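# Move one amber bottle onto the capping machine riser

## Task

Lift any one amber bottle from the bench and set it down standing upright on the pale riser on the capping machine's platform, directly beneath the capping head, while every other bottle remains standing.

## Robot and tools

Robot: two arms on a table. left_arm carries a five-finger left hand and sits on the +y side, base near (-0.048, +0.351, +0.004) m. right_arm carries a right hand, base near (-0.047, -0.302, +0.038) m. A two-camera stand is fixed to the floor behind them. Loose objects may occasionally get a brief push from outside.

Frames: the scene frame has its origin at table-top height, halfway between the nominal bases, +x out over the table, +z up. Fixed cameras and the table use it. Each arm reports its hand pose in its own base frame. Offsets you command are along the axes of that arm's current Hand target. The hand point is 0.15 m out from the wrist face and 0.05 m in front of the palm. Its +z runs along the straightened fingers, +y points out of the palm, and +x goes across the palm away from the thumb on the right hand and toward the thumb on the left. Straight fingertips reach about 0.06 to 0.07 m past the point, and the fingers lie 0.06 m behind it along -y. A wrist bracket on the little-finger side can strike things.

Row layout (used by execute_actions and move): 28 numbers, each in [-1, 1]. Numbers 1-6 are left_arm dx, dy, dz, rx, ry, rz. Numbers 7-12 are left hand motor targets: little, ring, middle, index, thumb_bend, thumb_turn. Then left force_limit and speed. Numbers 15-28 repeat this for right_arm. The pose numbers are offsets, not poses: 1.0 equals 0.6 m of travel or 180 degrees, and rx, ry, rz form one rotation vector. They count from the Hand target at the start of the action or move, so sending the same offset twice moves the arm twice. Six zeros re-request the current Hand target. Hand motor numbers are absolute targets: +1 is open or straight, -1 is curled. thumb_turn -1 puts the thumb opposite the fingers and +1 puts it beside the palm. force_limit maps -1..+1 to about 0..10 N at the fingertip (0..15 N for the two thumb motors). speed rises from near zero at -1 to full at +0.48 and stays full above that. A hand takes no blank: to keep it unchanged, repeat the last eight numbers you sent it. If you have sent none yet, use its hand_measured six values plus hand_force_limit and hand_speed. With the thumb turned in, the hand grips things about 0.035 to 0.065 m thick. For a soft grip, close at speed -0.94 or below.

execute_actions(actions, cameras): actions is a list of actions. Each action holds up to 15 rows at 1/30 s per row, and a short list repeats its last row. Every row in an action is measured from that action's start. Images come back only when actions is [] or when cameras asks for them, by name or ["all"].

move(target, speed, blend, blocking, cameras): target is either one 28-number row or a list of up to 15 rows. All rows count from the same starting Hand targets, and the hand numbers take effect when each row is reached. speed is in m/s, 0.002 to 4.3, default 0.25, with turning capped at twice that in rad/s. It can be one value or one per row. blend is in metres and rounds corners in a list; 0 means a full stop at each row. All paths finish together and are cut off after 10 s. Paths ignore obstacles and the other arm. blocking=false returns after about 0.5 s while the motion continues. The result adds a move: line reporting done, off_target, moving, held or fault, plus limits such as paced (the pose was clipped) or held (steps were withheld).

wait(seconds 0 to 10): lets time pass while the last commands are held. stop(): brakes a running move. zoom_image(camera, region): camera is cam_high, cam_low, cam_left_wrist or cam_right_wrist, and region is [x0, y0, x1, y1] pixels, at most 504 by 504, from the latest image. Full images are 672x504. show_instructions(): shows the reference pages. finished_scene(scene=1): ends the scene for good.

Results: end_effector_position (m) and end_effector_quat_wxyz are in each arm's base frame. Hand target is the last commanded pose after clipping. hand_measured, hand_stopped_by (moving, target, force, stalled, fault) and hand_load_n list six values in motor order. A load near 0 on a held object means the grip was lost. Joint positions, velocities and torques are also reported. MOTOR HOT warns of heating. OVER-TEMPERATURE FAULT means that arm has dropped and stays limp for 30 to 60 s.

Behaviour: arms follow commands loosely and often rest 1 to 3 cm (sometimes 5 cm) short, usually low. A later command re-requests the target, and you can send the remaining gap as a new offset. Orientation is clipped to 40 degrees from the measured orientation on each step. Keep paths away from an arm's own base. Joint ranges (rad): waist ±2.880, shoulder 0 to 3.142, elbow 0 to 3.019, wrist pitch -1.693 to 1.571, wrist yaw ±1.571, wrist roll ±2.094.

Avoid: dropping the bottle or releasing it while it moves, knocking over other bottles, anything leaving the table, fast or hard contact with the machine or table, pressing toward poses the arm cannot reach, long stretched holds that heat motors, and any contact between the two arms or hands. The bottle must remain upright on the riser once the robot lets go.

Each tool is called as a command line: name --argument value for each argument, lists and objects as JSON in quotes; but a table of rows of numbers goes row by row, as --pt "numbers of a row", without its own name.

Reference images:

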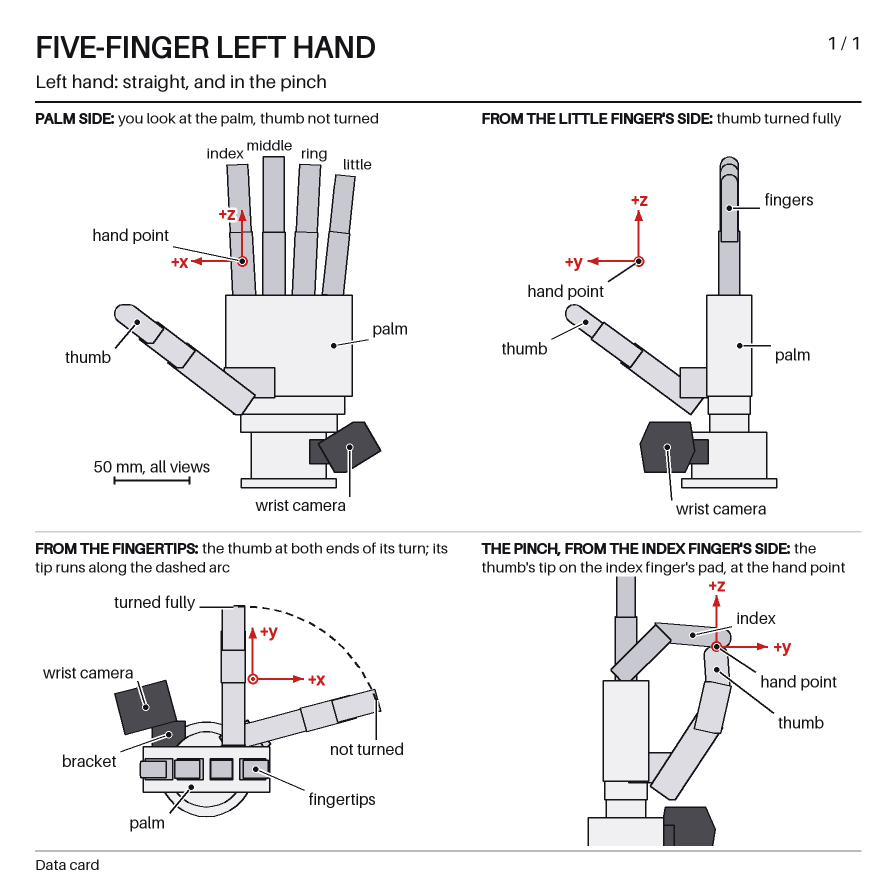

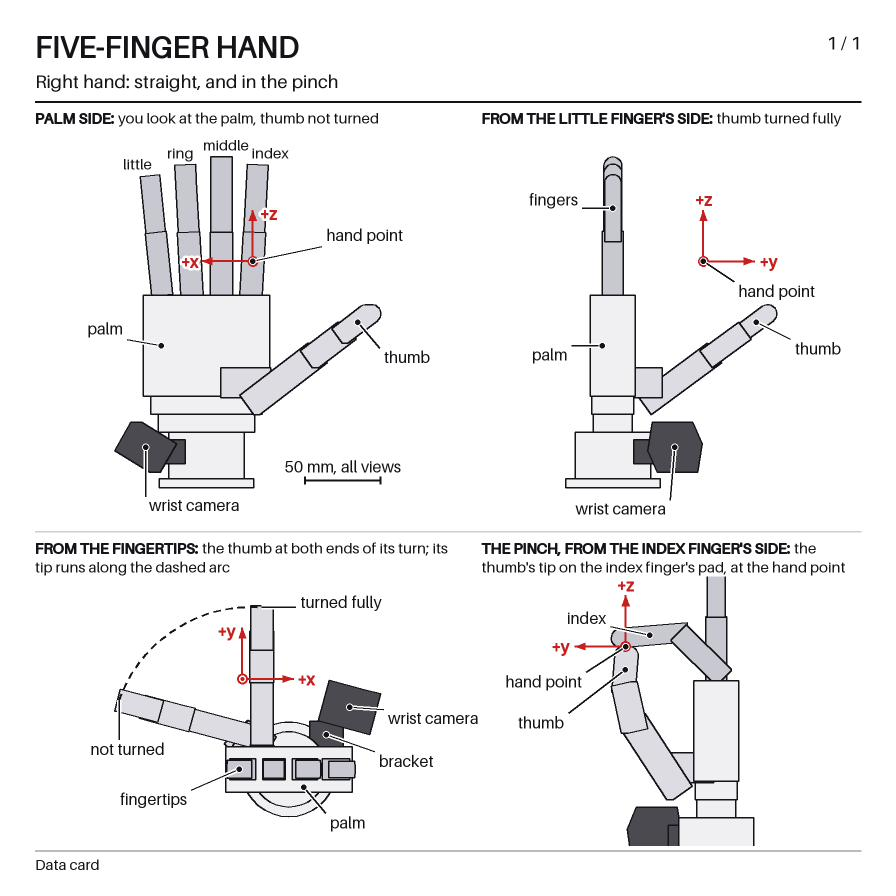

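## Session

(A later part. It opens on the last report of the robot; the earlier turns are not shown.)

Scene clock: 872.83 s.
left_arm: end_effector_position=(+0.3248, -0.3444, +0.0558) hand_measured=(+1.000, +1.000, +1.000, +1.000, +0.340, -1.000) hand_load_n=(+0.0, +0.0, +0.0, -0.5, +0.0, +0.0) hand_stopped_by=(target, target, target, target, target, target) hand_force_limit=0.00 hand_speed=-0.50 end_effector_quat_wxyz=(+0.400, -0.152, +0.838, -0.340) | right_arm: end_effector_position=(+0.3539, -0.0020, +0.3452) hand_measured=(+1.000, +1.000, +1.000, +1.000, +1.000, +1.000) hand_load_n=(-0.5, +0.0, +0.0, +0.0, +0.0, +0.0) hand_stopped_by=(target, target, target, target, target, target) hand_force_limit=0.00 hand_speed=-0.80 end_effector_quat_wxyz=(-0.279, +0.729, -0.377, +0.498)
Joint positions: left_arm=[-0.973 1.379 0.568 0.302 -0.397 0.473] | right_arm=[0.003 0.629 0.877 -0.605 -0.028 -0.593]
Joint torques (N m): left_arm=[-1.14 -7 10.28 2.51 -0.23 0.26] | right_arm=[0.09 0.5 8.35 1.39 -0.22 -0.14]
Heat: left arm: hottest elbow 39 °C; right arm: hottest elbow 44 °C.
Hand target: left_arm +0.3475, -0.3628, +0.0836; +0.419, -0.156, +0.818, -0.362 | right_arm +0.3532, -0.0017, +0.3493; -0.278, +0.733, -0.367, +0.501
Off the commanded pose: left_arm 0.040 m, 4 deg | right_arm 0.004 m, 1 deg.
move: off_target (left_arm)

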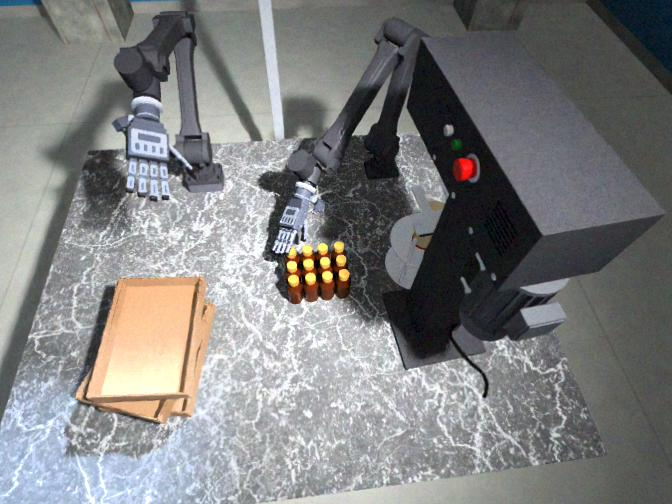

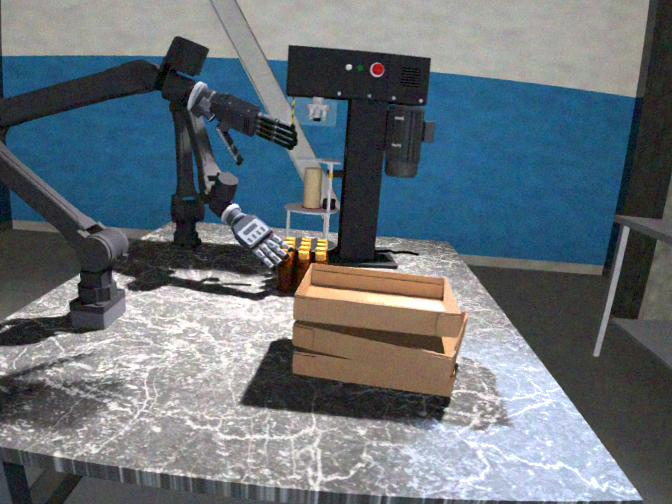

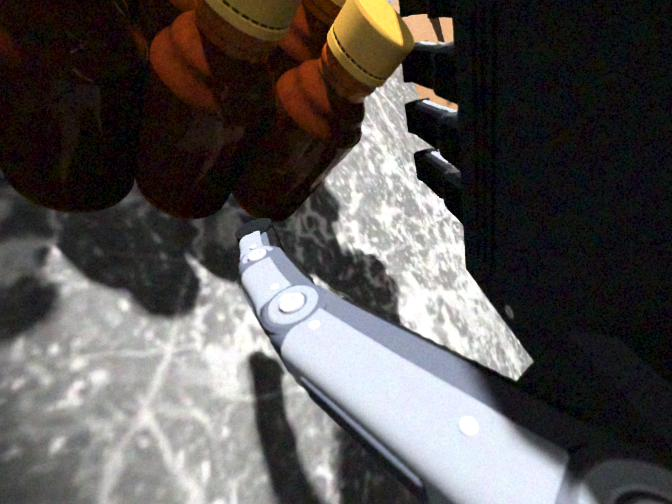

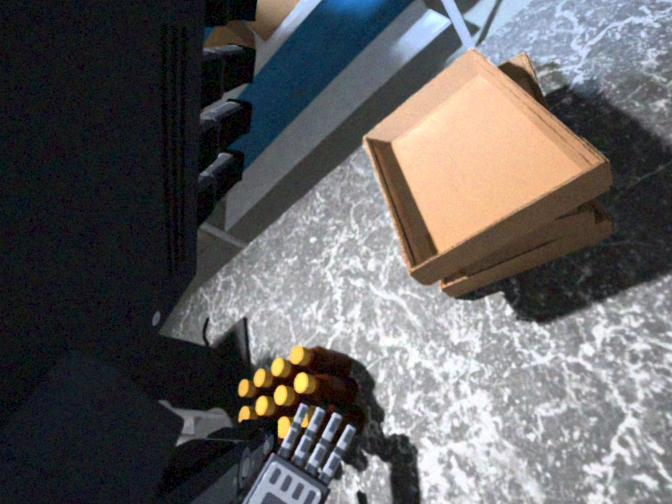

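move --pt "-0.0325 -0.041 -0.1293 0 0 0 1 1 1 1 0.34 -1 0 -0.5 0 0 0 0 0 0 1 1 1 1 1 1 0 -0.8" --pt "0.0065 0.008 -0.021 0 0 0 1 1 1 1 0.34 -1 0 -0.5 0 0 0 0 0 0 1 1 1 1 1 1 0 -0.8" --speed '[0.12,0.08]' --cameras '["all"]'

zoom_image --camera "cam_left_wrist" --region '[150, 0, 450, 300]'

zoom_image --camera "cam_high" --region '[240, 180, 360, 300]'

zoom_image --camera "cam_low" --region '[220, 210, 330, 300]'

Scene clock: 891.73 s.
left_arm: end_effector_position=(+0.3249, -0.3444, +0.0636) hand_measured=(+1.000, +1.000, +1.000, +1.000, +0.340, -1.000) hand_load_n=(+0.0, +0.0, +0.0, +0.0, +0.0, +0.0) hand_stopped_by=(target, target, target, target, target, target) hand_force_limit=0.00 hand_speed=-0.50 end_effector_quat_wxyz=(+0.405, -0.158, +0.832, -0.344) | right_arm: end_effector_position=(+0.3539, -0.0020, +0.3452) hand_measured=(+1.000, +1.000, +1.000, +1.000, +1.000, +1.000) hand_load_n=(+0.0, +0.0, +0.0, +0.0, +0.0, +0.0) hand_stopped_by=(target, target, target, target, target, target) hand_force_limit=0.00 hand_speed=-0.80 end_effector_quat_wxyz=(-0.279, +0.729, -0.377, +0.498)
Joint positions: left_arm=[-0.978 1.36 0.568 0.298 -0.412 0.465] | right_arm=[0.003 0.629 0.877 -0.605 -0.028 -0.593]
Joint torques (N m): left_arm=[-1.2 -7.47 8.03 2.69 -0.23 0.26] | right_arm=[0.09 0.62 8.31 1.43 -0.21 -0.18]
Heat: left arm: hottest elbow 41 °C; right arm: hottest elbow 44 °C.
Hand target: left_arm +0.3354, -0.3558, +0.0828; +0.419, -0.156, +0.818, -0.362 | right_arm +0.3532, -0.0017, +0.3493; -0.278, +0.733, -0.367, +0.501
Off the commanded pose: left_arm 0.025 m, 3 deg | right_arm 0.004 m, 1 deg.
move: off_target (left_arm)

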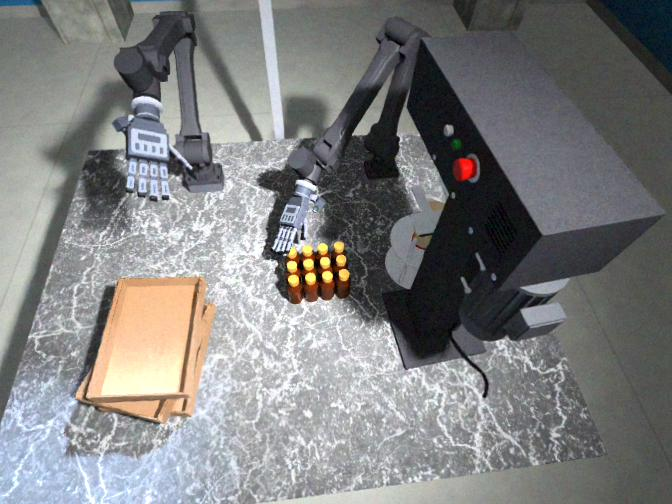

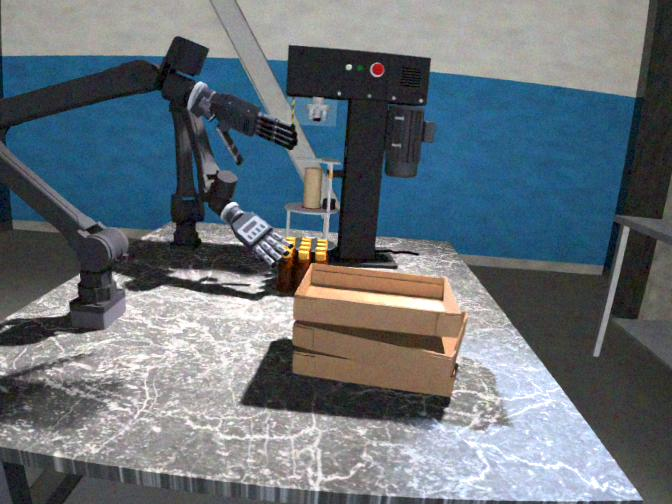

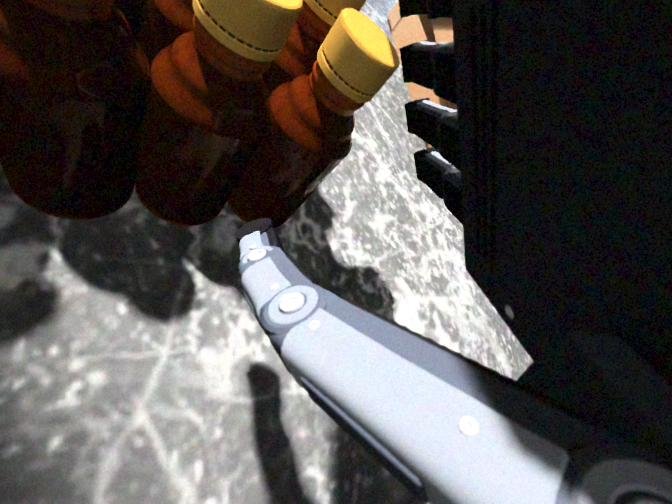

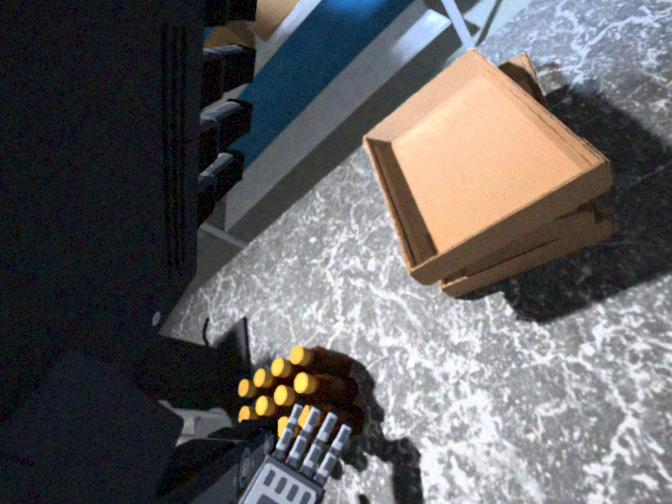

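Scaled by 1.680.

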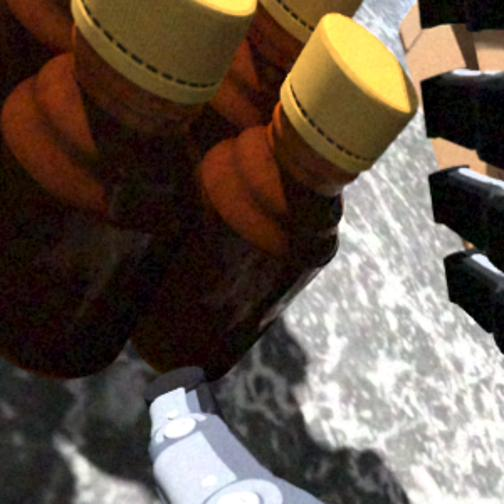

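Scaled by 4.200.

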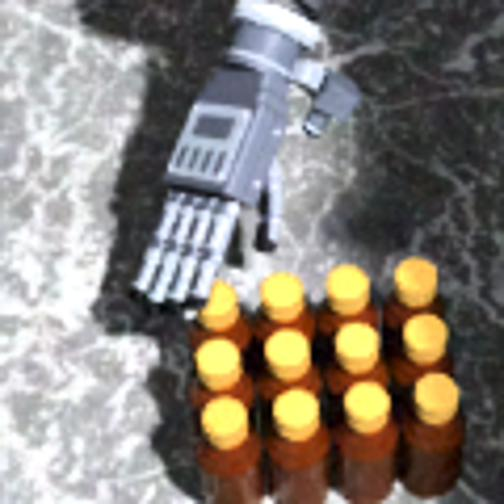

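Scaled by 4.582.

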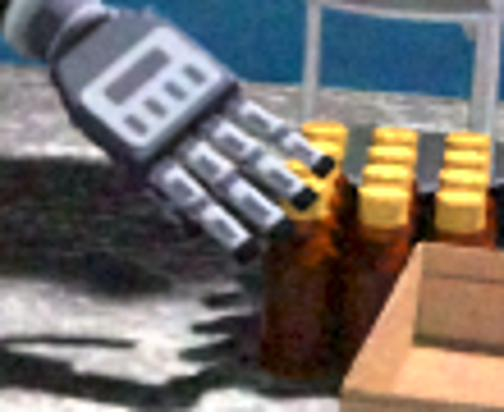

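move --pt "-0.018 -0.005 -0.0898 0 0 0 1 1 1 1 0.34 -1 0 -0.5 0 0 0 0 0 0 1 1 1 1 1 1 0 -0.8" --pt "-0.0128 -0.0007 0.0325 0 0 0 1 1 1 1 0.34 -1 0 -0.5 0 0 0 0 0 0 1 1 1 1 1 1 0 -0.8" --speed '[0.12,0.08]' --cameras '["all"]'

zoom_image --camera "cam_left_wrist" --region '[150, 0, 450, 300]'

zoom_image --camera "cam_high" --region '[240, 180, 360, 300]'

zoom_image --camera "cam_low" --region '[220, 210, 330, 300]'

Scene clock: 916.53 s.
left_arm: end_effector_position=(+0.3325, -0.3448, +0.0536) hand_measured=(+1.000, +1.000, +1.000, +1.000, +0.340, -1.000) hand_load_n=(+0.0, +0.0, +0.0, +0.0, +0.0, +0.0) hand_stopped_by=(target, target, target, target, target, target) hand_force_limit=0.00 hand_speed=-0.50 end_effector_quat_wxyz=(+0.400, -0.147, +0.838, -0.341) | right_arm: end_effector_position=(+0.3539, -0.0020, +0.3452) hand_measured=(+1.000, +1.000, +1.000, +1.000, +1.000, +1.000) hand_load_n=(+0.0, +0.0, +0.0, +0.0, +0.0, +0.0) hand_stopped_by=(target, target, target, target, target, target) hand_force_limit=0.00 hand_speed=-0.80 end_effector_quat_wxyz=(-0.279, +0.729, -0.377, +0.498)
Joint positions: left_arm=[-0.955 1.397 0.574 0.322 -0.375 0.493] | right_arm=[0.003 0.629 0.877 -0.605 -0.028 -0.593]
Joint torques (N m): left_arm=[-0.85 -7.18 9.99 2.45 -0.29 0.25] | right_arm=[0.21 0.67 8.4 1.4 -0.23 -0.15]
Heat: left arm: hottest elbow 40 °C; right arm: hottest elbow 44 °C.
Hand target: left_arm +0.3555, -0.3608, +0.0800; +0.419, -0.156, +0.818, -0.362 | right_arm +0.3532, -0.0017, +0.3493; -0.278, +0.733, -0.367, +0.501
Off the commanded pose: left_arm 0.039 m, 4 deg | right_arm 0.004 m, 1 deg.
move: off_target (left_arm)

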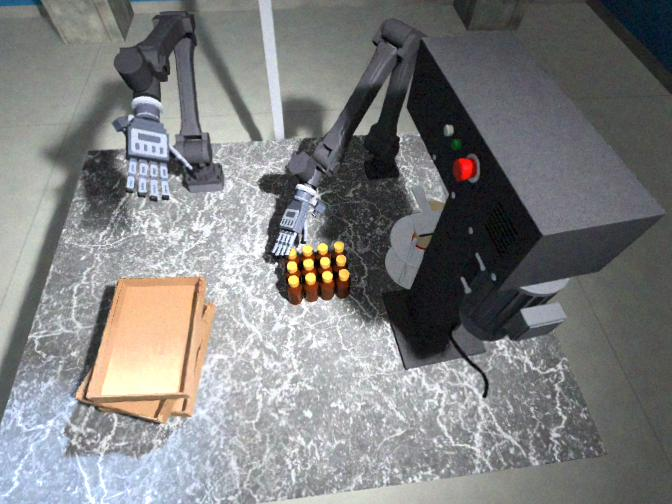

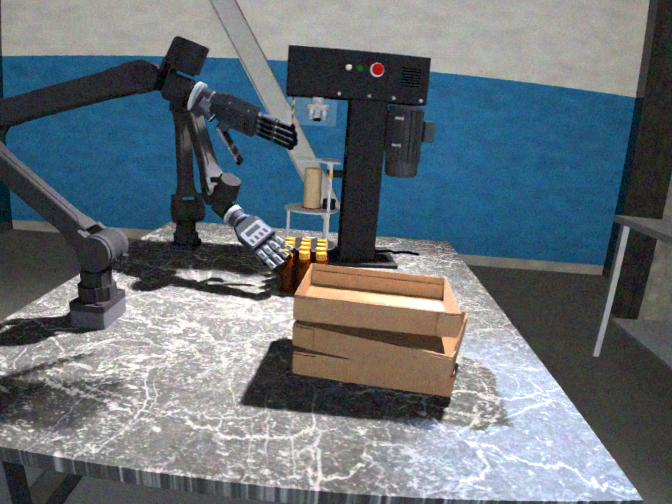

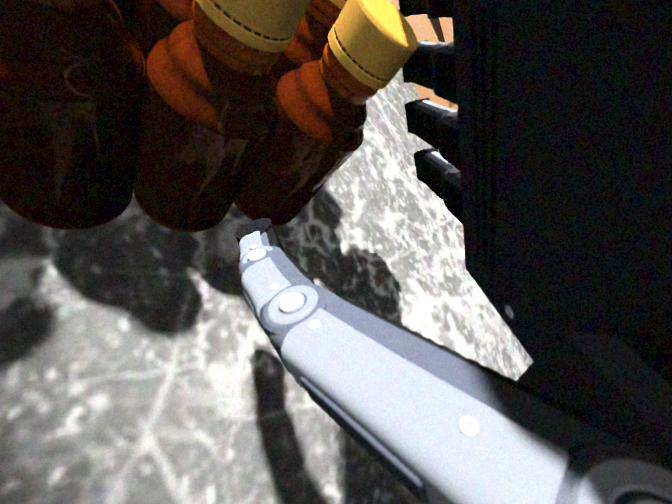

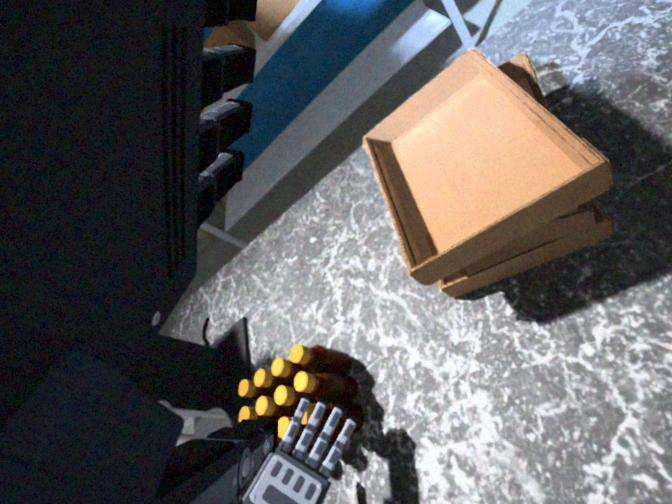

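Scaled by 1.680.

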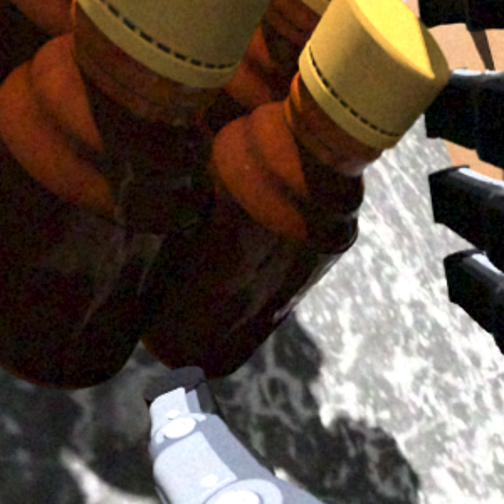

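Scaled by 4.200.

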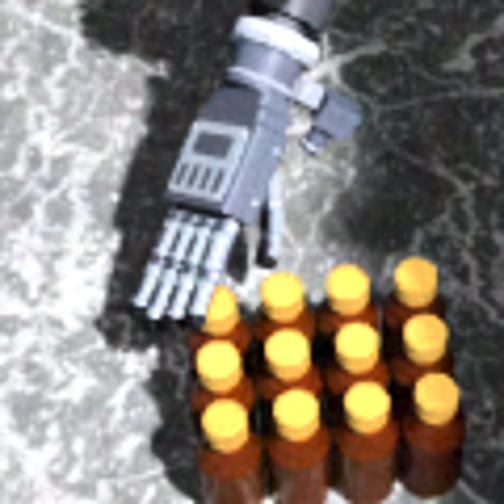

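Scaled by 4.582.

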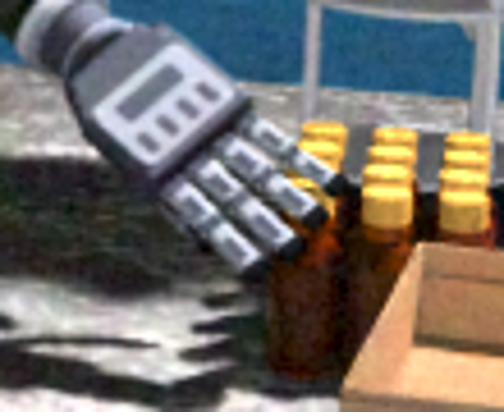

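move --pt "-0.0055 -0.0043 -0.1222 0 0 0 1 1 1 1 0.34 -1 0 -0.5 0 0 0 0 0 0 1 1 1 1 1 1 0 -0.8" --pt "-0.018 -0.0188 0.0188 0 0 0 1 1 1 1 0.34 -1 0 -0.5 0 0 0 0 0 0 1 1 1 1 1 1 0 -0.8" --speed '[0.12,0.08]' --cameras '["all"]'

zoom_image --camera "cam_left_wrist" --region '[150, 0, 450, 300]'

zoom_image --camera "cam_high" --region '[240, 180, 360, 300]'

zoom_image --camera "cam_low" --region '[220, 210, 330, 300]'

Scene clock: 931.80 s.
left_arm: end_effector_position=(+0.3460, -0.3489, +0.0584) hand_measured=(+1.000, +1.000, +1.000, +1.000, +0.340, -1.000) hand_load_n=(+0.0, +0.0, +0.0, +0.0, +0.0, +0.0) hand_stopped_by=(target, target, target, target, target, target) hand_force_limit=0.00 hand_speed=-0.50 end_effector_quat_wxyz=(+0.396, -0.154, +0.840, -0.338) | right_arm: end_effector_position=(+0.3539, -0.0020, +0.3452) hand_measured=(+1.000, +1.000, +1.000, +1.000, +1.000, +1.000) hand_load_n=(+0.0, -0.5, +0.0, +0.0, +0.0, -0.5) hand_stopped_by=(target, target, target, target, target, target) hand_force_limit=0.00 hand_speed=-0.80 end_effector_quat_wxyz=(-0.279, +0.729, -0.377, +0.498)
Joint positions: left_arm=[-0.93 1.413 0.617 0.285 -0.359 0.49] | right_arm=[0.003 0.629 0.877 -0.605 -0.028 -0.593]
Joint torques (N m): left_arm=[-1.26 -7.77 10.58 2.65 -0.23 0.26] | right_arm=[0.09 0.32 8.32 1.31 -0.22 -0.15]
Heat: left arm: hottest elbow 40 °C; right arm: hottest elbow 44 °C.
Hand target: left_arm +0.3705, -0.3678, +0.0900; +0.419, -0.156, +0.818, -0.362 | right_arm +0.3532, -0.0017, +0.3493; -0.278, +0.733, -0.367, +0.501
Off the commanded pose: left_arm 0.044 m, 5 deg | right_arm 0.004 m, 1 deg.
move: off_target (left_arm)

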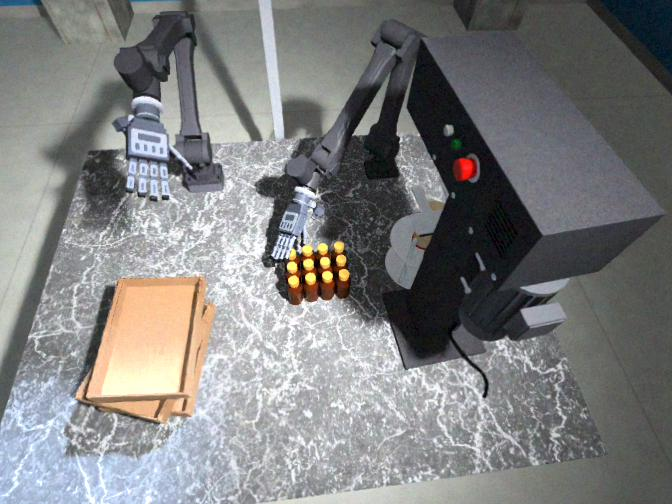

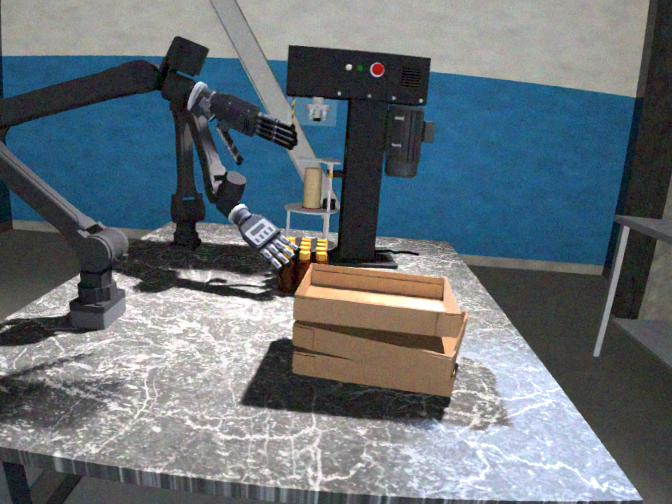

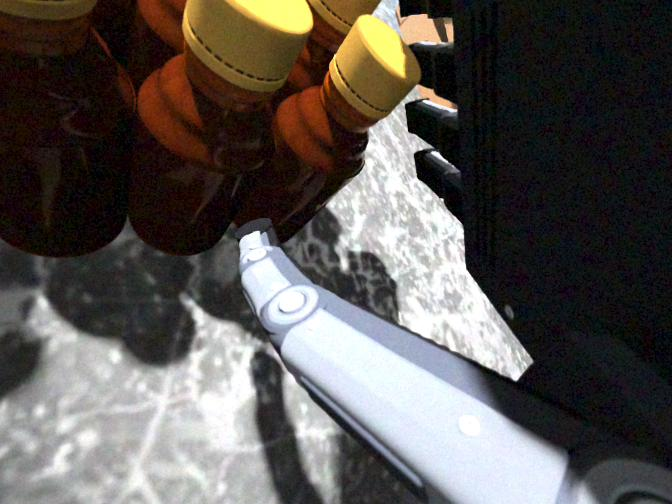

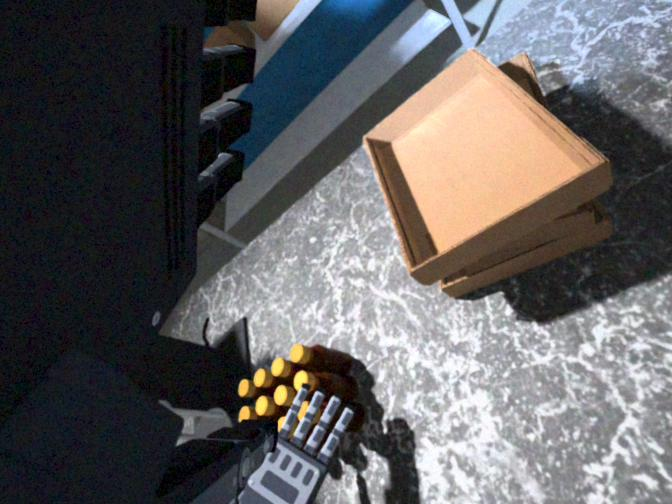

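Scaled by 1.680.

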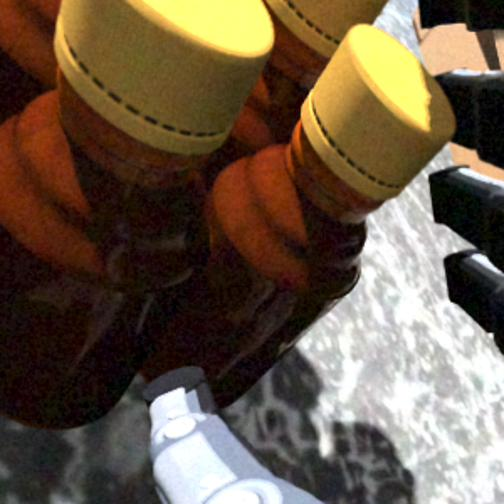

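Scaled by 4.200.

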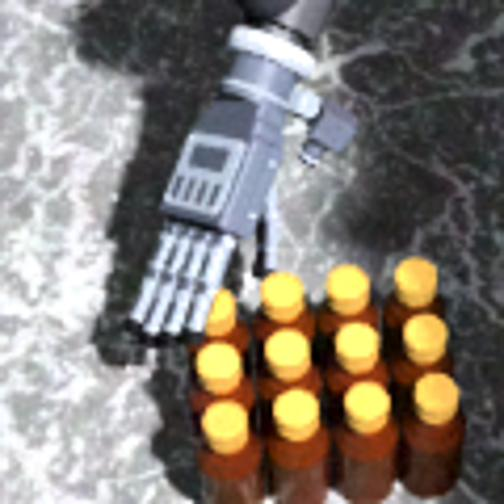

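Scaled by 4.582.

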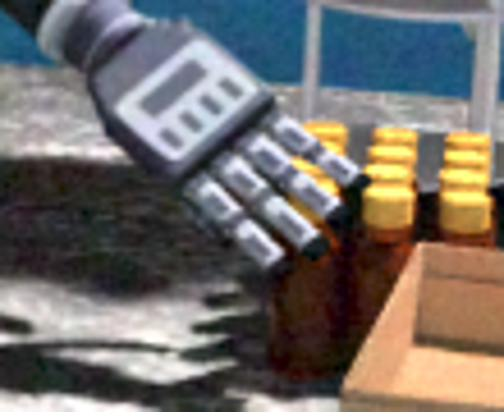

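move --target '[-0.0125,-0.0125,0.0288,0,0,0,1,1,1,1,0.34,-1,0,-0.5,0,0,0,0,0,0,1,1,1,1,1,1,0,-0.8]' --speed 0.06 --cameras '["all"]'

zoom_image --camera "cam_left_wrist" --region '[150, 0, 450, 300]'

zoom_image --camera "cam_high" --region '[240, 180, 360, 300]'

zoom_image --camera "cam_low" --region '[220, 210, 330, 300]'

Scene clock: 948.90 s.
left_arm: end_effector_position=(+0.3660, -0.3562, +0.0623) hand_measured=(+1.000, +1.000, +1.000, +1.000, +0.340, -1.000) hand_load_n=(+0.0, +0.0, +0.0, -0.5, +0.0, +0.0) hand_stopped_by=(target, target, target, target, target, target) hand_force_limit=0.00 hand_speed=-0.50 end_effector_quat_wxyz=(+0.398, -0.158, +0.837, -0.340) | right_arm: end_effector_position=(+0.3539, -0.0020, +0.3452) hand_measured=(+1.000, +1.000, +1.000, +1.000, +1.000, +1.000) hand_load_n=(+0.0, +0.0, +0.0, +0.0, -0.5, +0.0) hand_stopped_by=(target, target, target, target, target, target) hand_force_limit=0.00 hand_speed=-0.80 end_effector_quat_wxyz=(-0.279, +0.729, -0.377, +0.498)
Joint positions: left_arm=[-0.901 1.449 0.664 0.285 -0.339 0.499] | right_arm=[0.003 0.629 0.877 -0.605 -0.028 -0.593]
Joint torques (N m): left_arm=[-1.2 -8.18 10.78 2.35 -0.2 0.27] | right_arm=[-0.21 0.56 8.34 1.42 -0.19 -0.17]
Heat: left arm: hottest elbow 40 °C; right arm: hottest elbow 44 °C.
Hand target: left_arm +0.3884, -0.3768, +0.0930; +0.419, -0.156, +0.818, -0.362 | right_arm +0.3532, -0.0017, +0.3493; -0.278, +0.733, -0.367, +0.501
Off the commanded pose: left_arm 0.043 m, 4 deg | right_arm 0.004 m, 1 deg.
move: off_target (left_arm)

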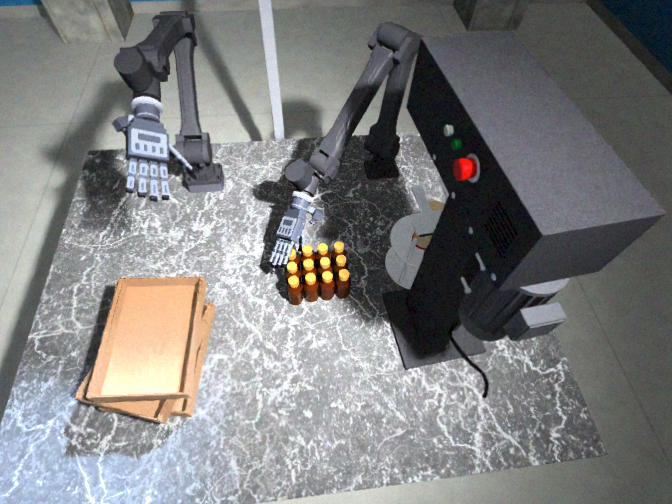

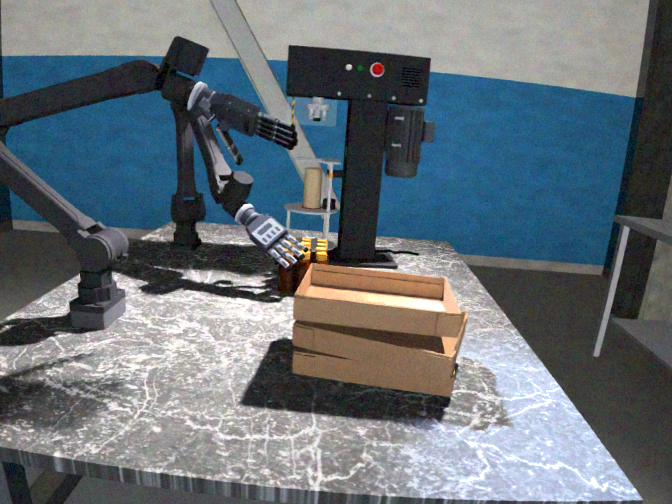

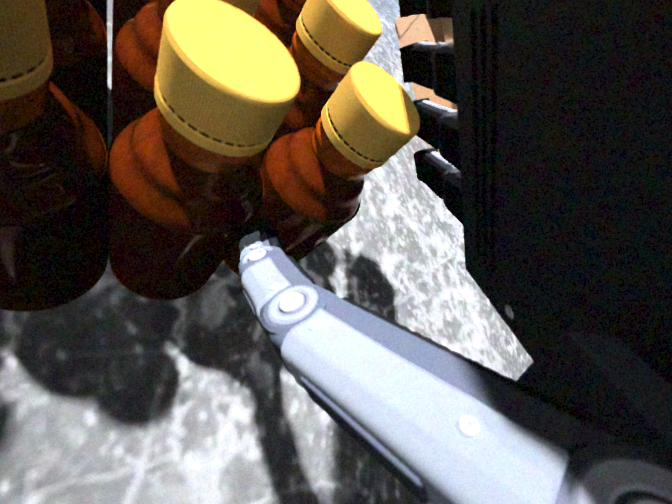

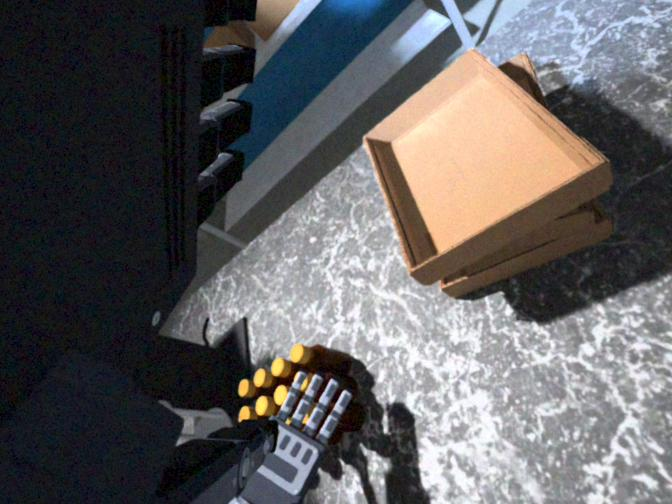

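Scaled by 1.680.

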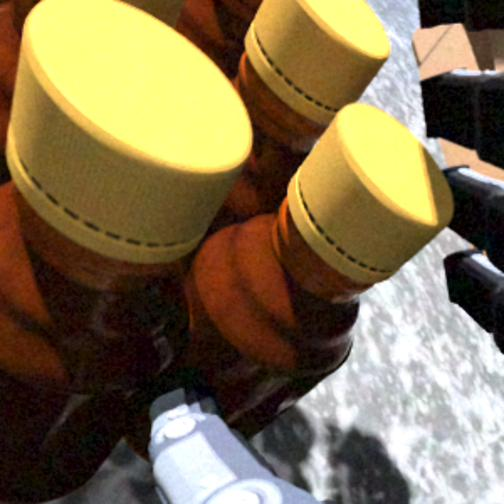

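Scaled by 4.200.

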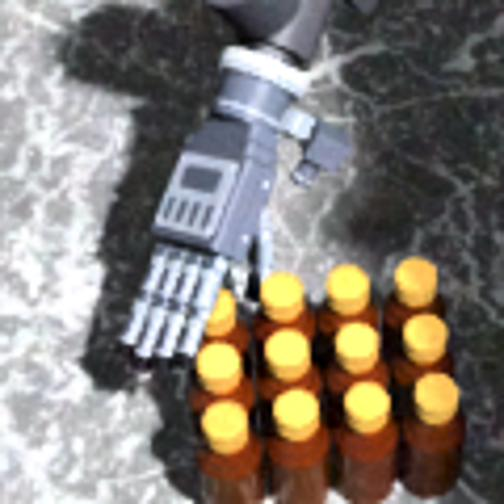

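Scaled by 4.582.

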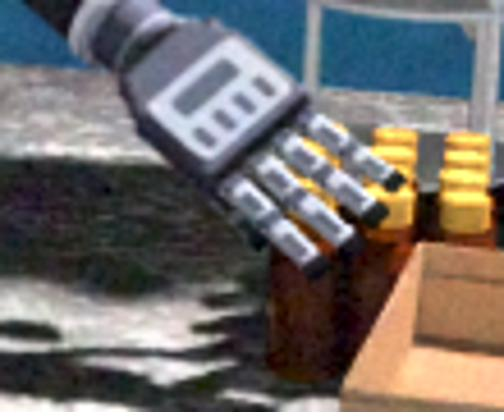

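move --target '[0.0058,0.0013,0.0285,0,0,0,1,1,1,1,0.34,-1,0,-0.5,0,0,0,0,0,0,1,1,1,1,1,1,0,-0.8]' --speed 0.05 --cameras '["all"]'

zoom_image --camera "cam_left_wrist" --region '[150, 0, 450, 300]'

zoom_image --camera "cam_high" --region '[240, 180, 360, 300]'

zoom_image --camera "cam_low" --region '[220, 210, 330, 300]'

Scene clock: 957.40 s.
left_arm: end_effector_position=(+0.3727, -0.3661, +0.0501) hand_measured=(+1.000, +1.000, +1.000, +1.000, +0.340, -1.000) hand_load_n=(+0.0, +0.0, +0.0, +0.0, +0.0, +0.0) hand_stopped_by=(target, target, target, target, target, target) hand_force_limit=0.00 hand_speed=-0.50 end_effector_quat_wxyz=(+0.394, -0.155, +0.841, -0.336) | right_arm: end_effector_position=(+0.3539, -0.0020, +0.3452) hand_measured=(+1.000, +1.000, +1.000, +1.000, +1.000, +1.000) hand_load_n=(+0.0, +0.0, +0.0, +0.0, +0.0, +0.0) hand_stopped_by=(target, target, target, target, target, target) hand_force_limit=0.00 hand_speed=-0.80 end_effector_quat_wxyz=(-0.279, +0.729, -0.377, +0.498)
Joint positions: left_arm=[-0.901 1.506 0.692 0.302 -0.332 0.502] | right_arm=[0.003 0.629 0.877 -0.605 -0.028 -0.593]
Joint torques (N m): left_arm=[-1.2 -8.82 10.74 2.71 -0.2 0.28] | right_arm=[-0.32 0.79 8.32 1.44 -0.23 -0.14]
Heat: left arm: hottest elbow 40 °C; right arm: hottest elbow 44 °C.
Hand target: left_arm +0.4000, -0.3861, +0.0839; +0.419, -0.156, +0.818, -0.362 | right_arm +0.3532, -0.0017, +0.3493; -0.278, +0.733, -0.367, +0.501
Off the commanded pose: left_arm 0.048 m, 5 deg | right_arm 0.004 m, 1 deg.
move: off_target (left_arm)

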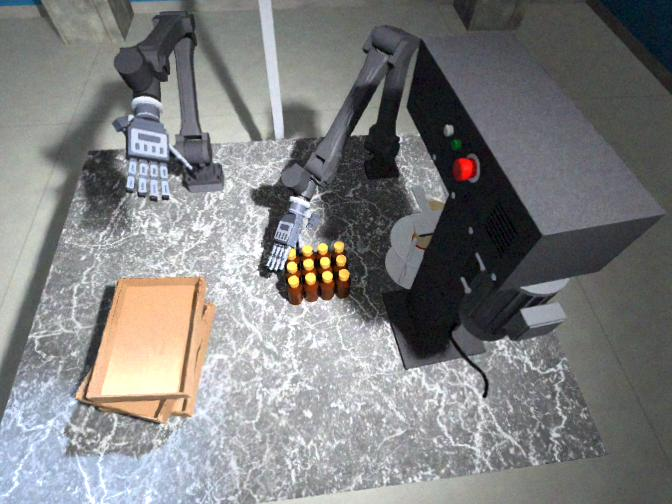

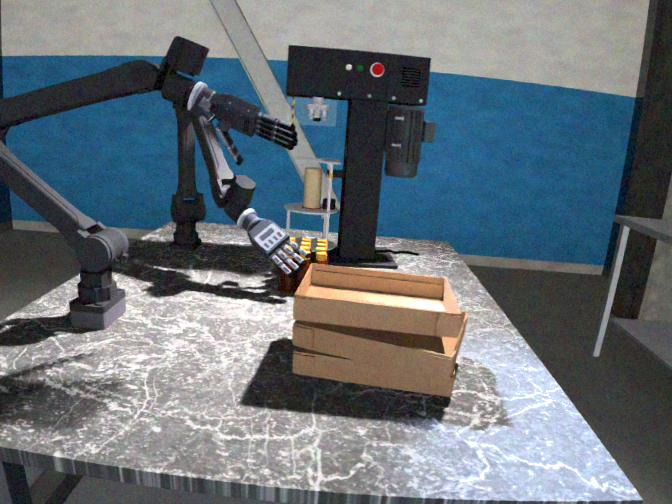

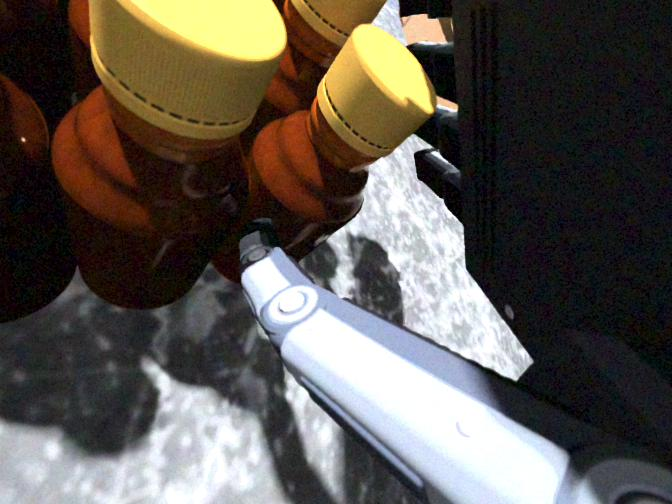

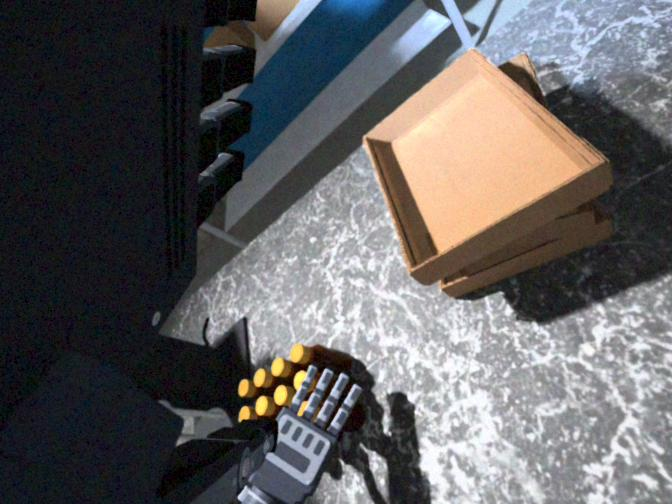

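Scaled by 1.680.

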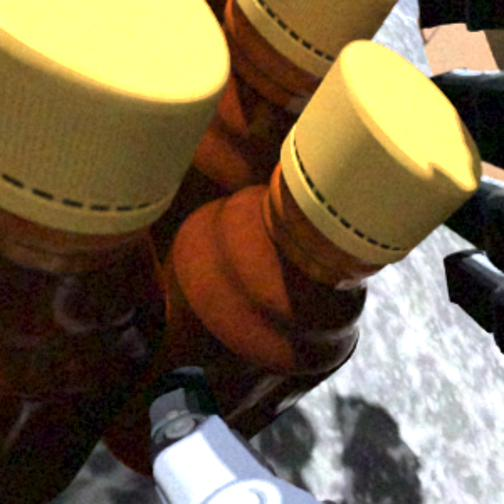

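Scaled by 4.200.

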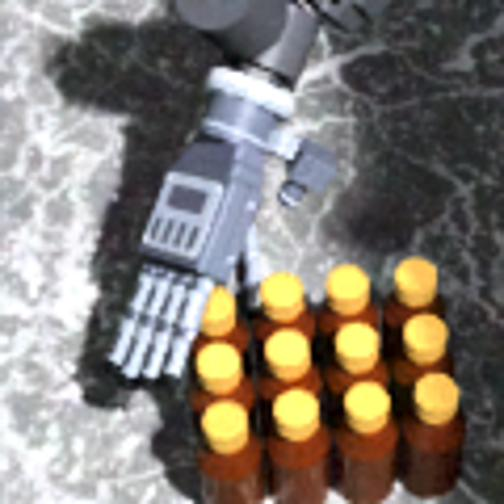

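Scaled by 4.582.

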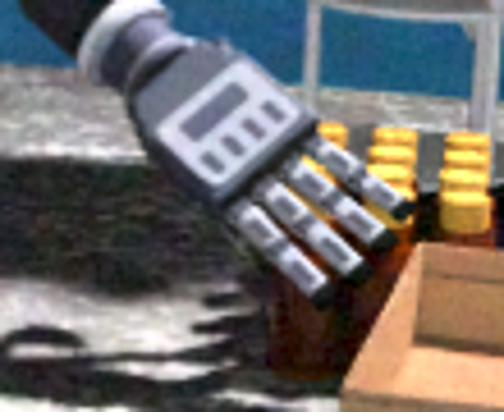

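move --target '[-0.0085,-0.002,0.012,0,0,0,1,1,1,1,0.34,-1,0,-0.5,0,0,0,0,0,0,1,1,1,1,1,1,0,-0.8]' --speed 0.04 --cameras '["cam_left_wrist", "cam_high"]'

zoom_image --camera "cam_left_wrist" --region '[150, 0, 450, 300]'

zoom_image --camera "cam_high" --region '[240, 180, 360, 300]'

Scene clock: 970.17 s.
left_arm: end_effector_position=(+0.3799, -0.3684, +0.0529) hand_measured=(+1.000, +1.000, +1.000, +1.000, +0.340, -1.000) hand_load_n=(+0.0, +0.0, +0.0, +0.0, +0.5, +0.5) hand_stopped_by=(target, target, target, target, target, target) hand_force_limit=0.00 hand_speed=-0.50 end_effector_quat_wxyz=(+0.394, -0.155, +0.840, -0.339) | right_arm: end_effector_position=(+0.3539, -0.0020, +0.3452) hand_measured=(+1.000, +1.000, +1.000, +1.000, +1.000, +1.000) hand_load_n=(-0.5, +0.0, +0.0, +0.0, +0.0, +0.0) hand_stopped_by=(target, target, target, target, target, target) hand_force_limit=0.00 hand_speed=-0.80 end_effector_quat_wxyz=(-0.279, +0.729, -0.377, +0.498)
Joint positions: left_arm=[-0.889 1.514 0.707 0.302 -0.319 0.507] | right_arm=[0.003 0.629 0.877 -0.605 -0.028 -0.593]
Joint torques (N m): left_arm=[-0.97 -8.7 11.02 2.59 -0.21 0.29] | right_arm=[0.09 0.15 8.31 1.35 -0.21 -0.17]
Heat: left arm: hottest elbow 41 °C; right arm: hottest elbow 44 °C.
Hand target: left_arm +0.4087, -0.3874, +0.0849; +0.419, -0.156, +0.818, -0.362 | right_arm +0.3532, -0.0017, +0.3493; -0.278, +0.733, -0.367, +0.501
Off the commanded pose: left_arm 0.047 m, 5 deg | right_arm 0.004 m, 1 deg.
move: off_target (left_arm)
Images, in order (width x height): cam_high 672x504, cam_left_wrist 672x504.

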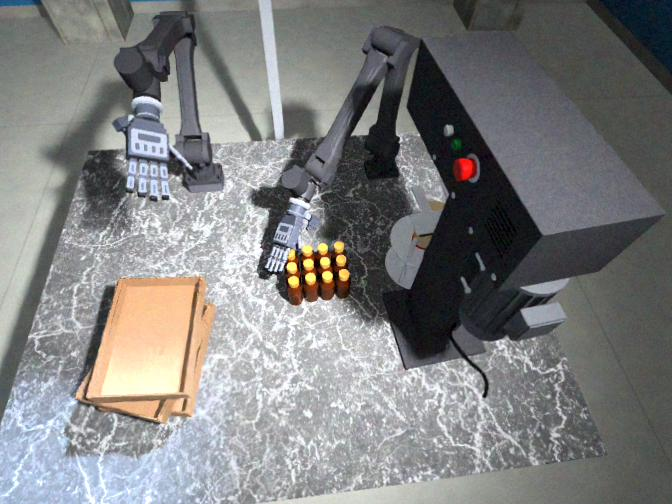

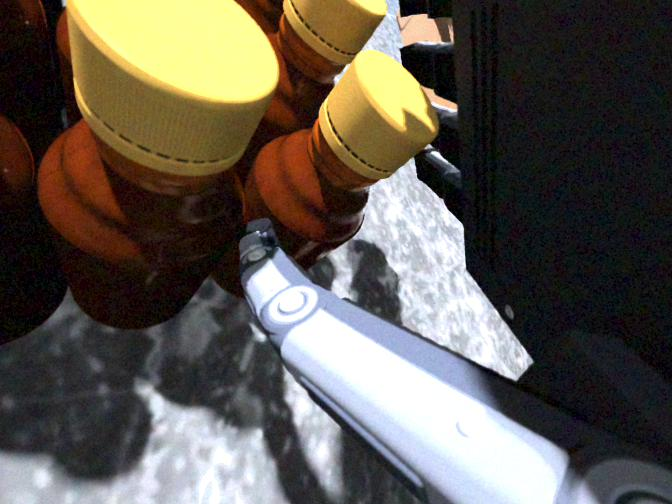

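Scaled by 1.680.

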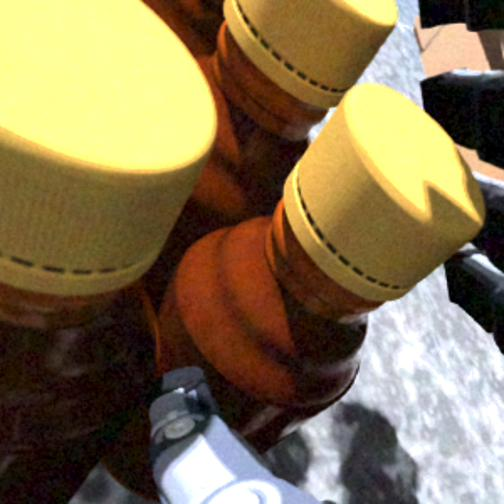

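Scaled by 4.200.

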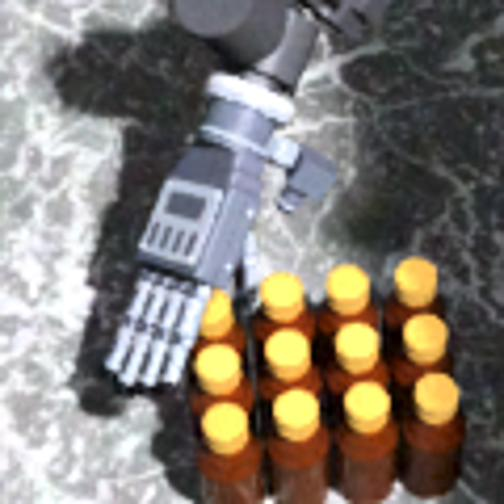

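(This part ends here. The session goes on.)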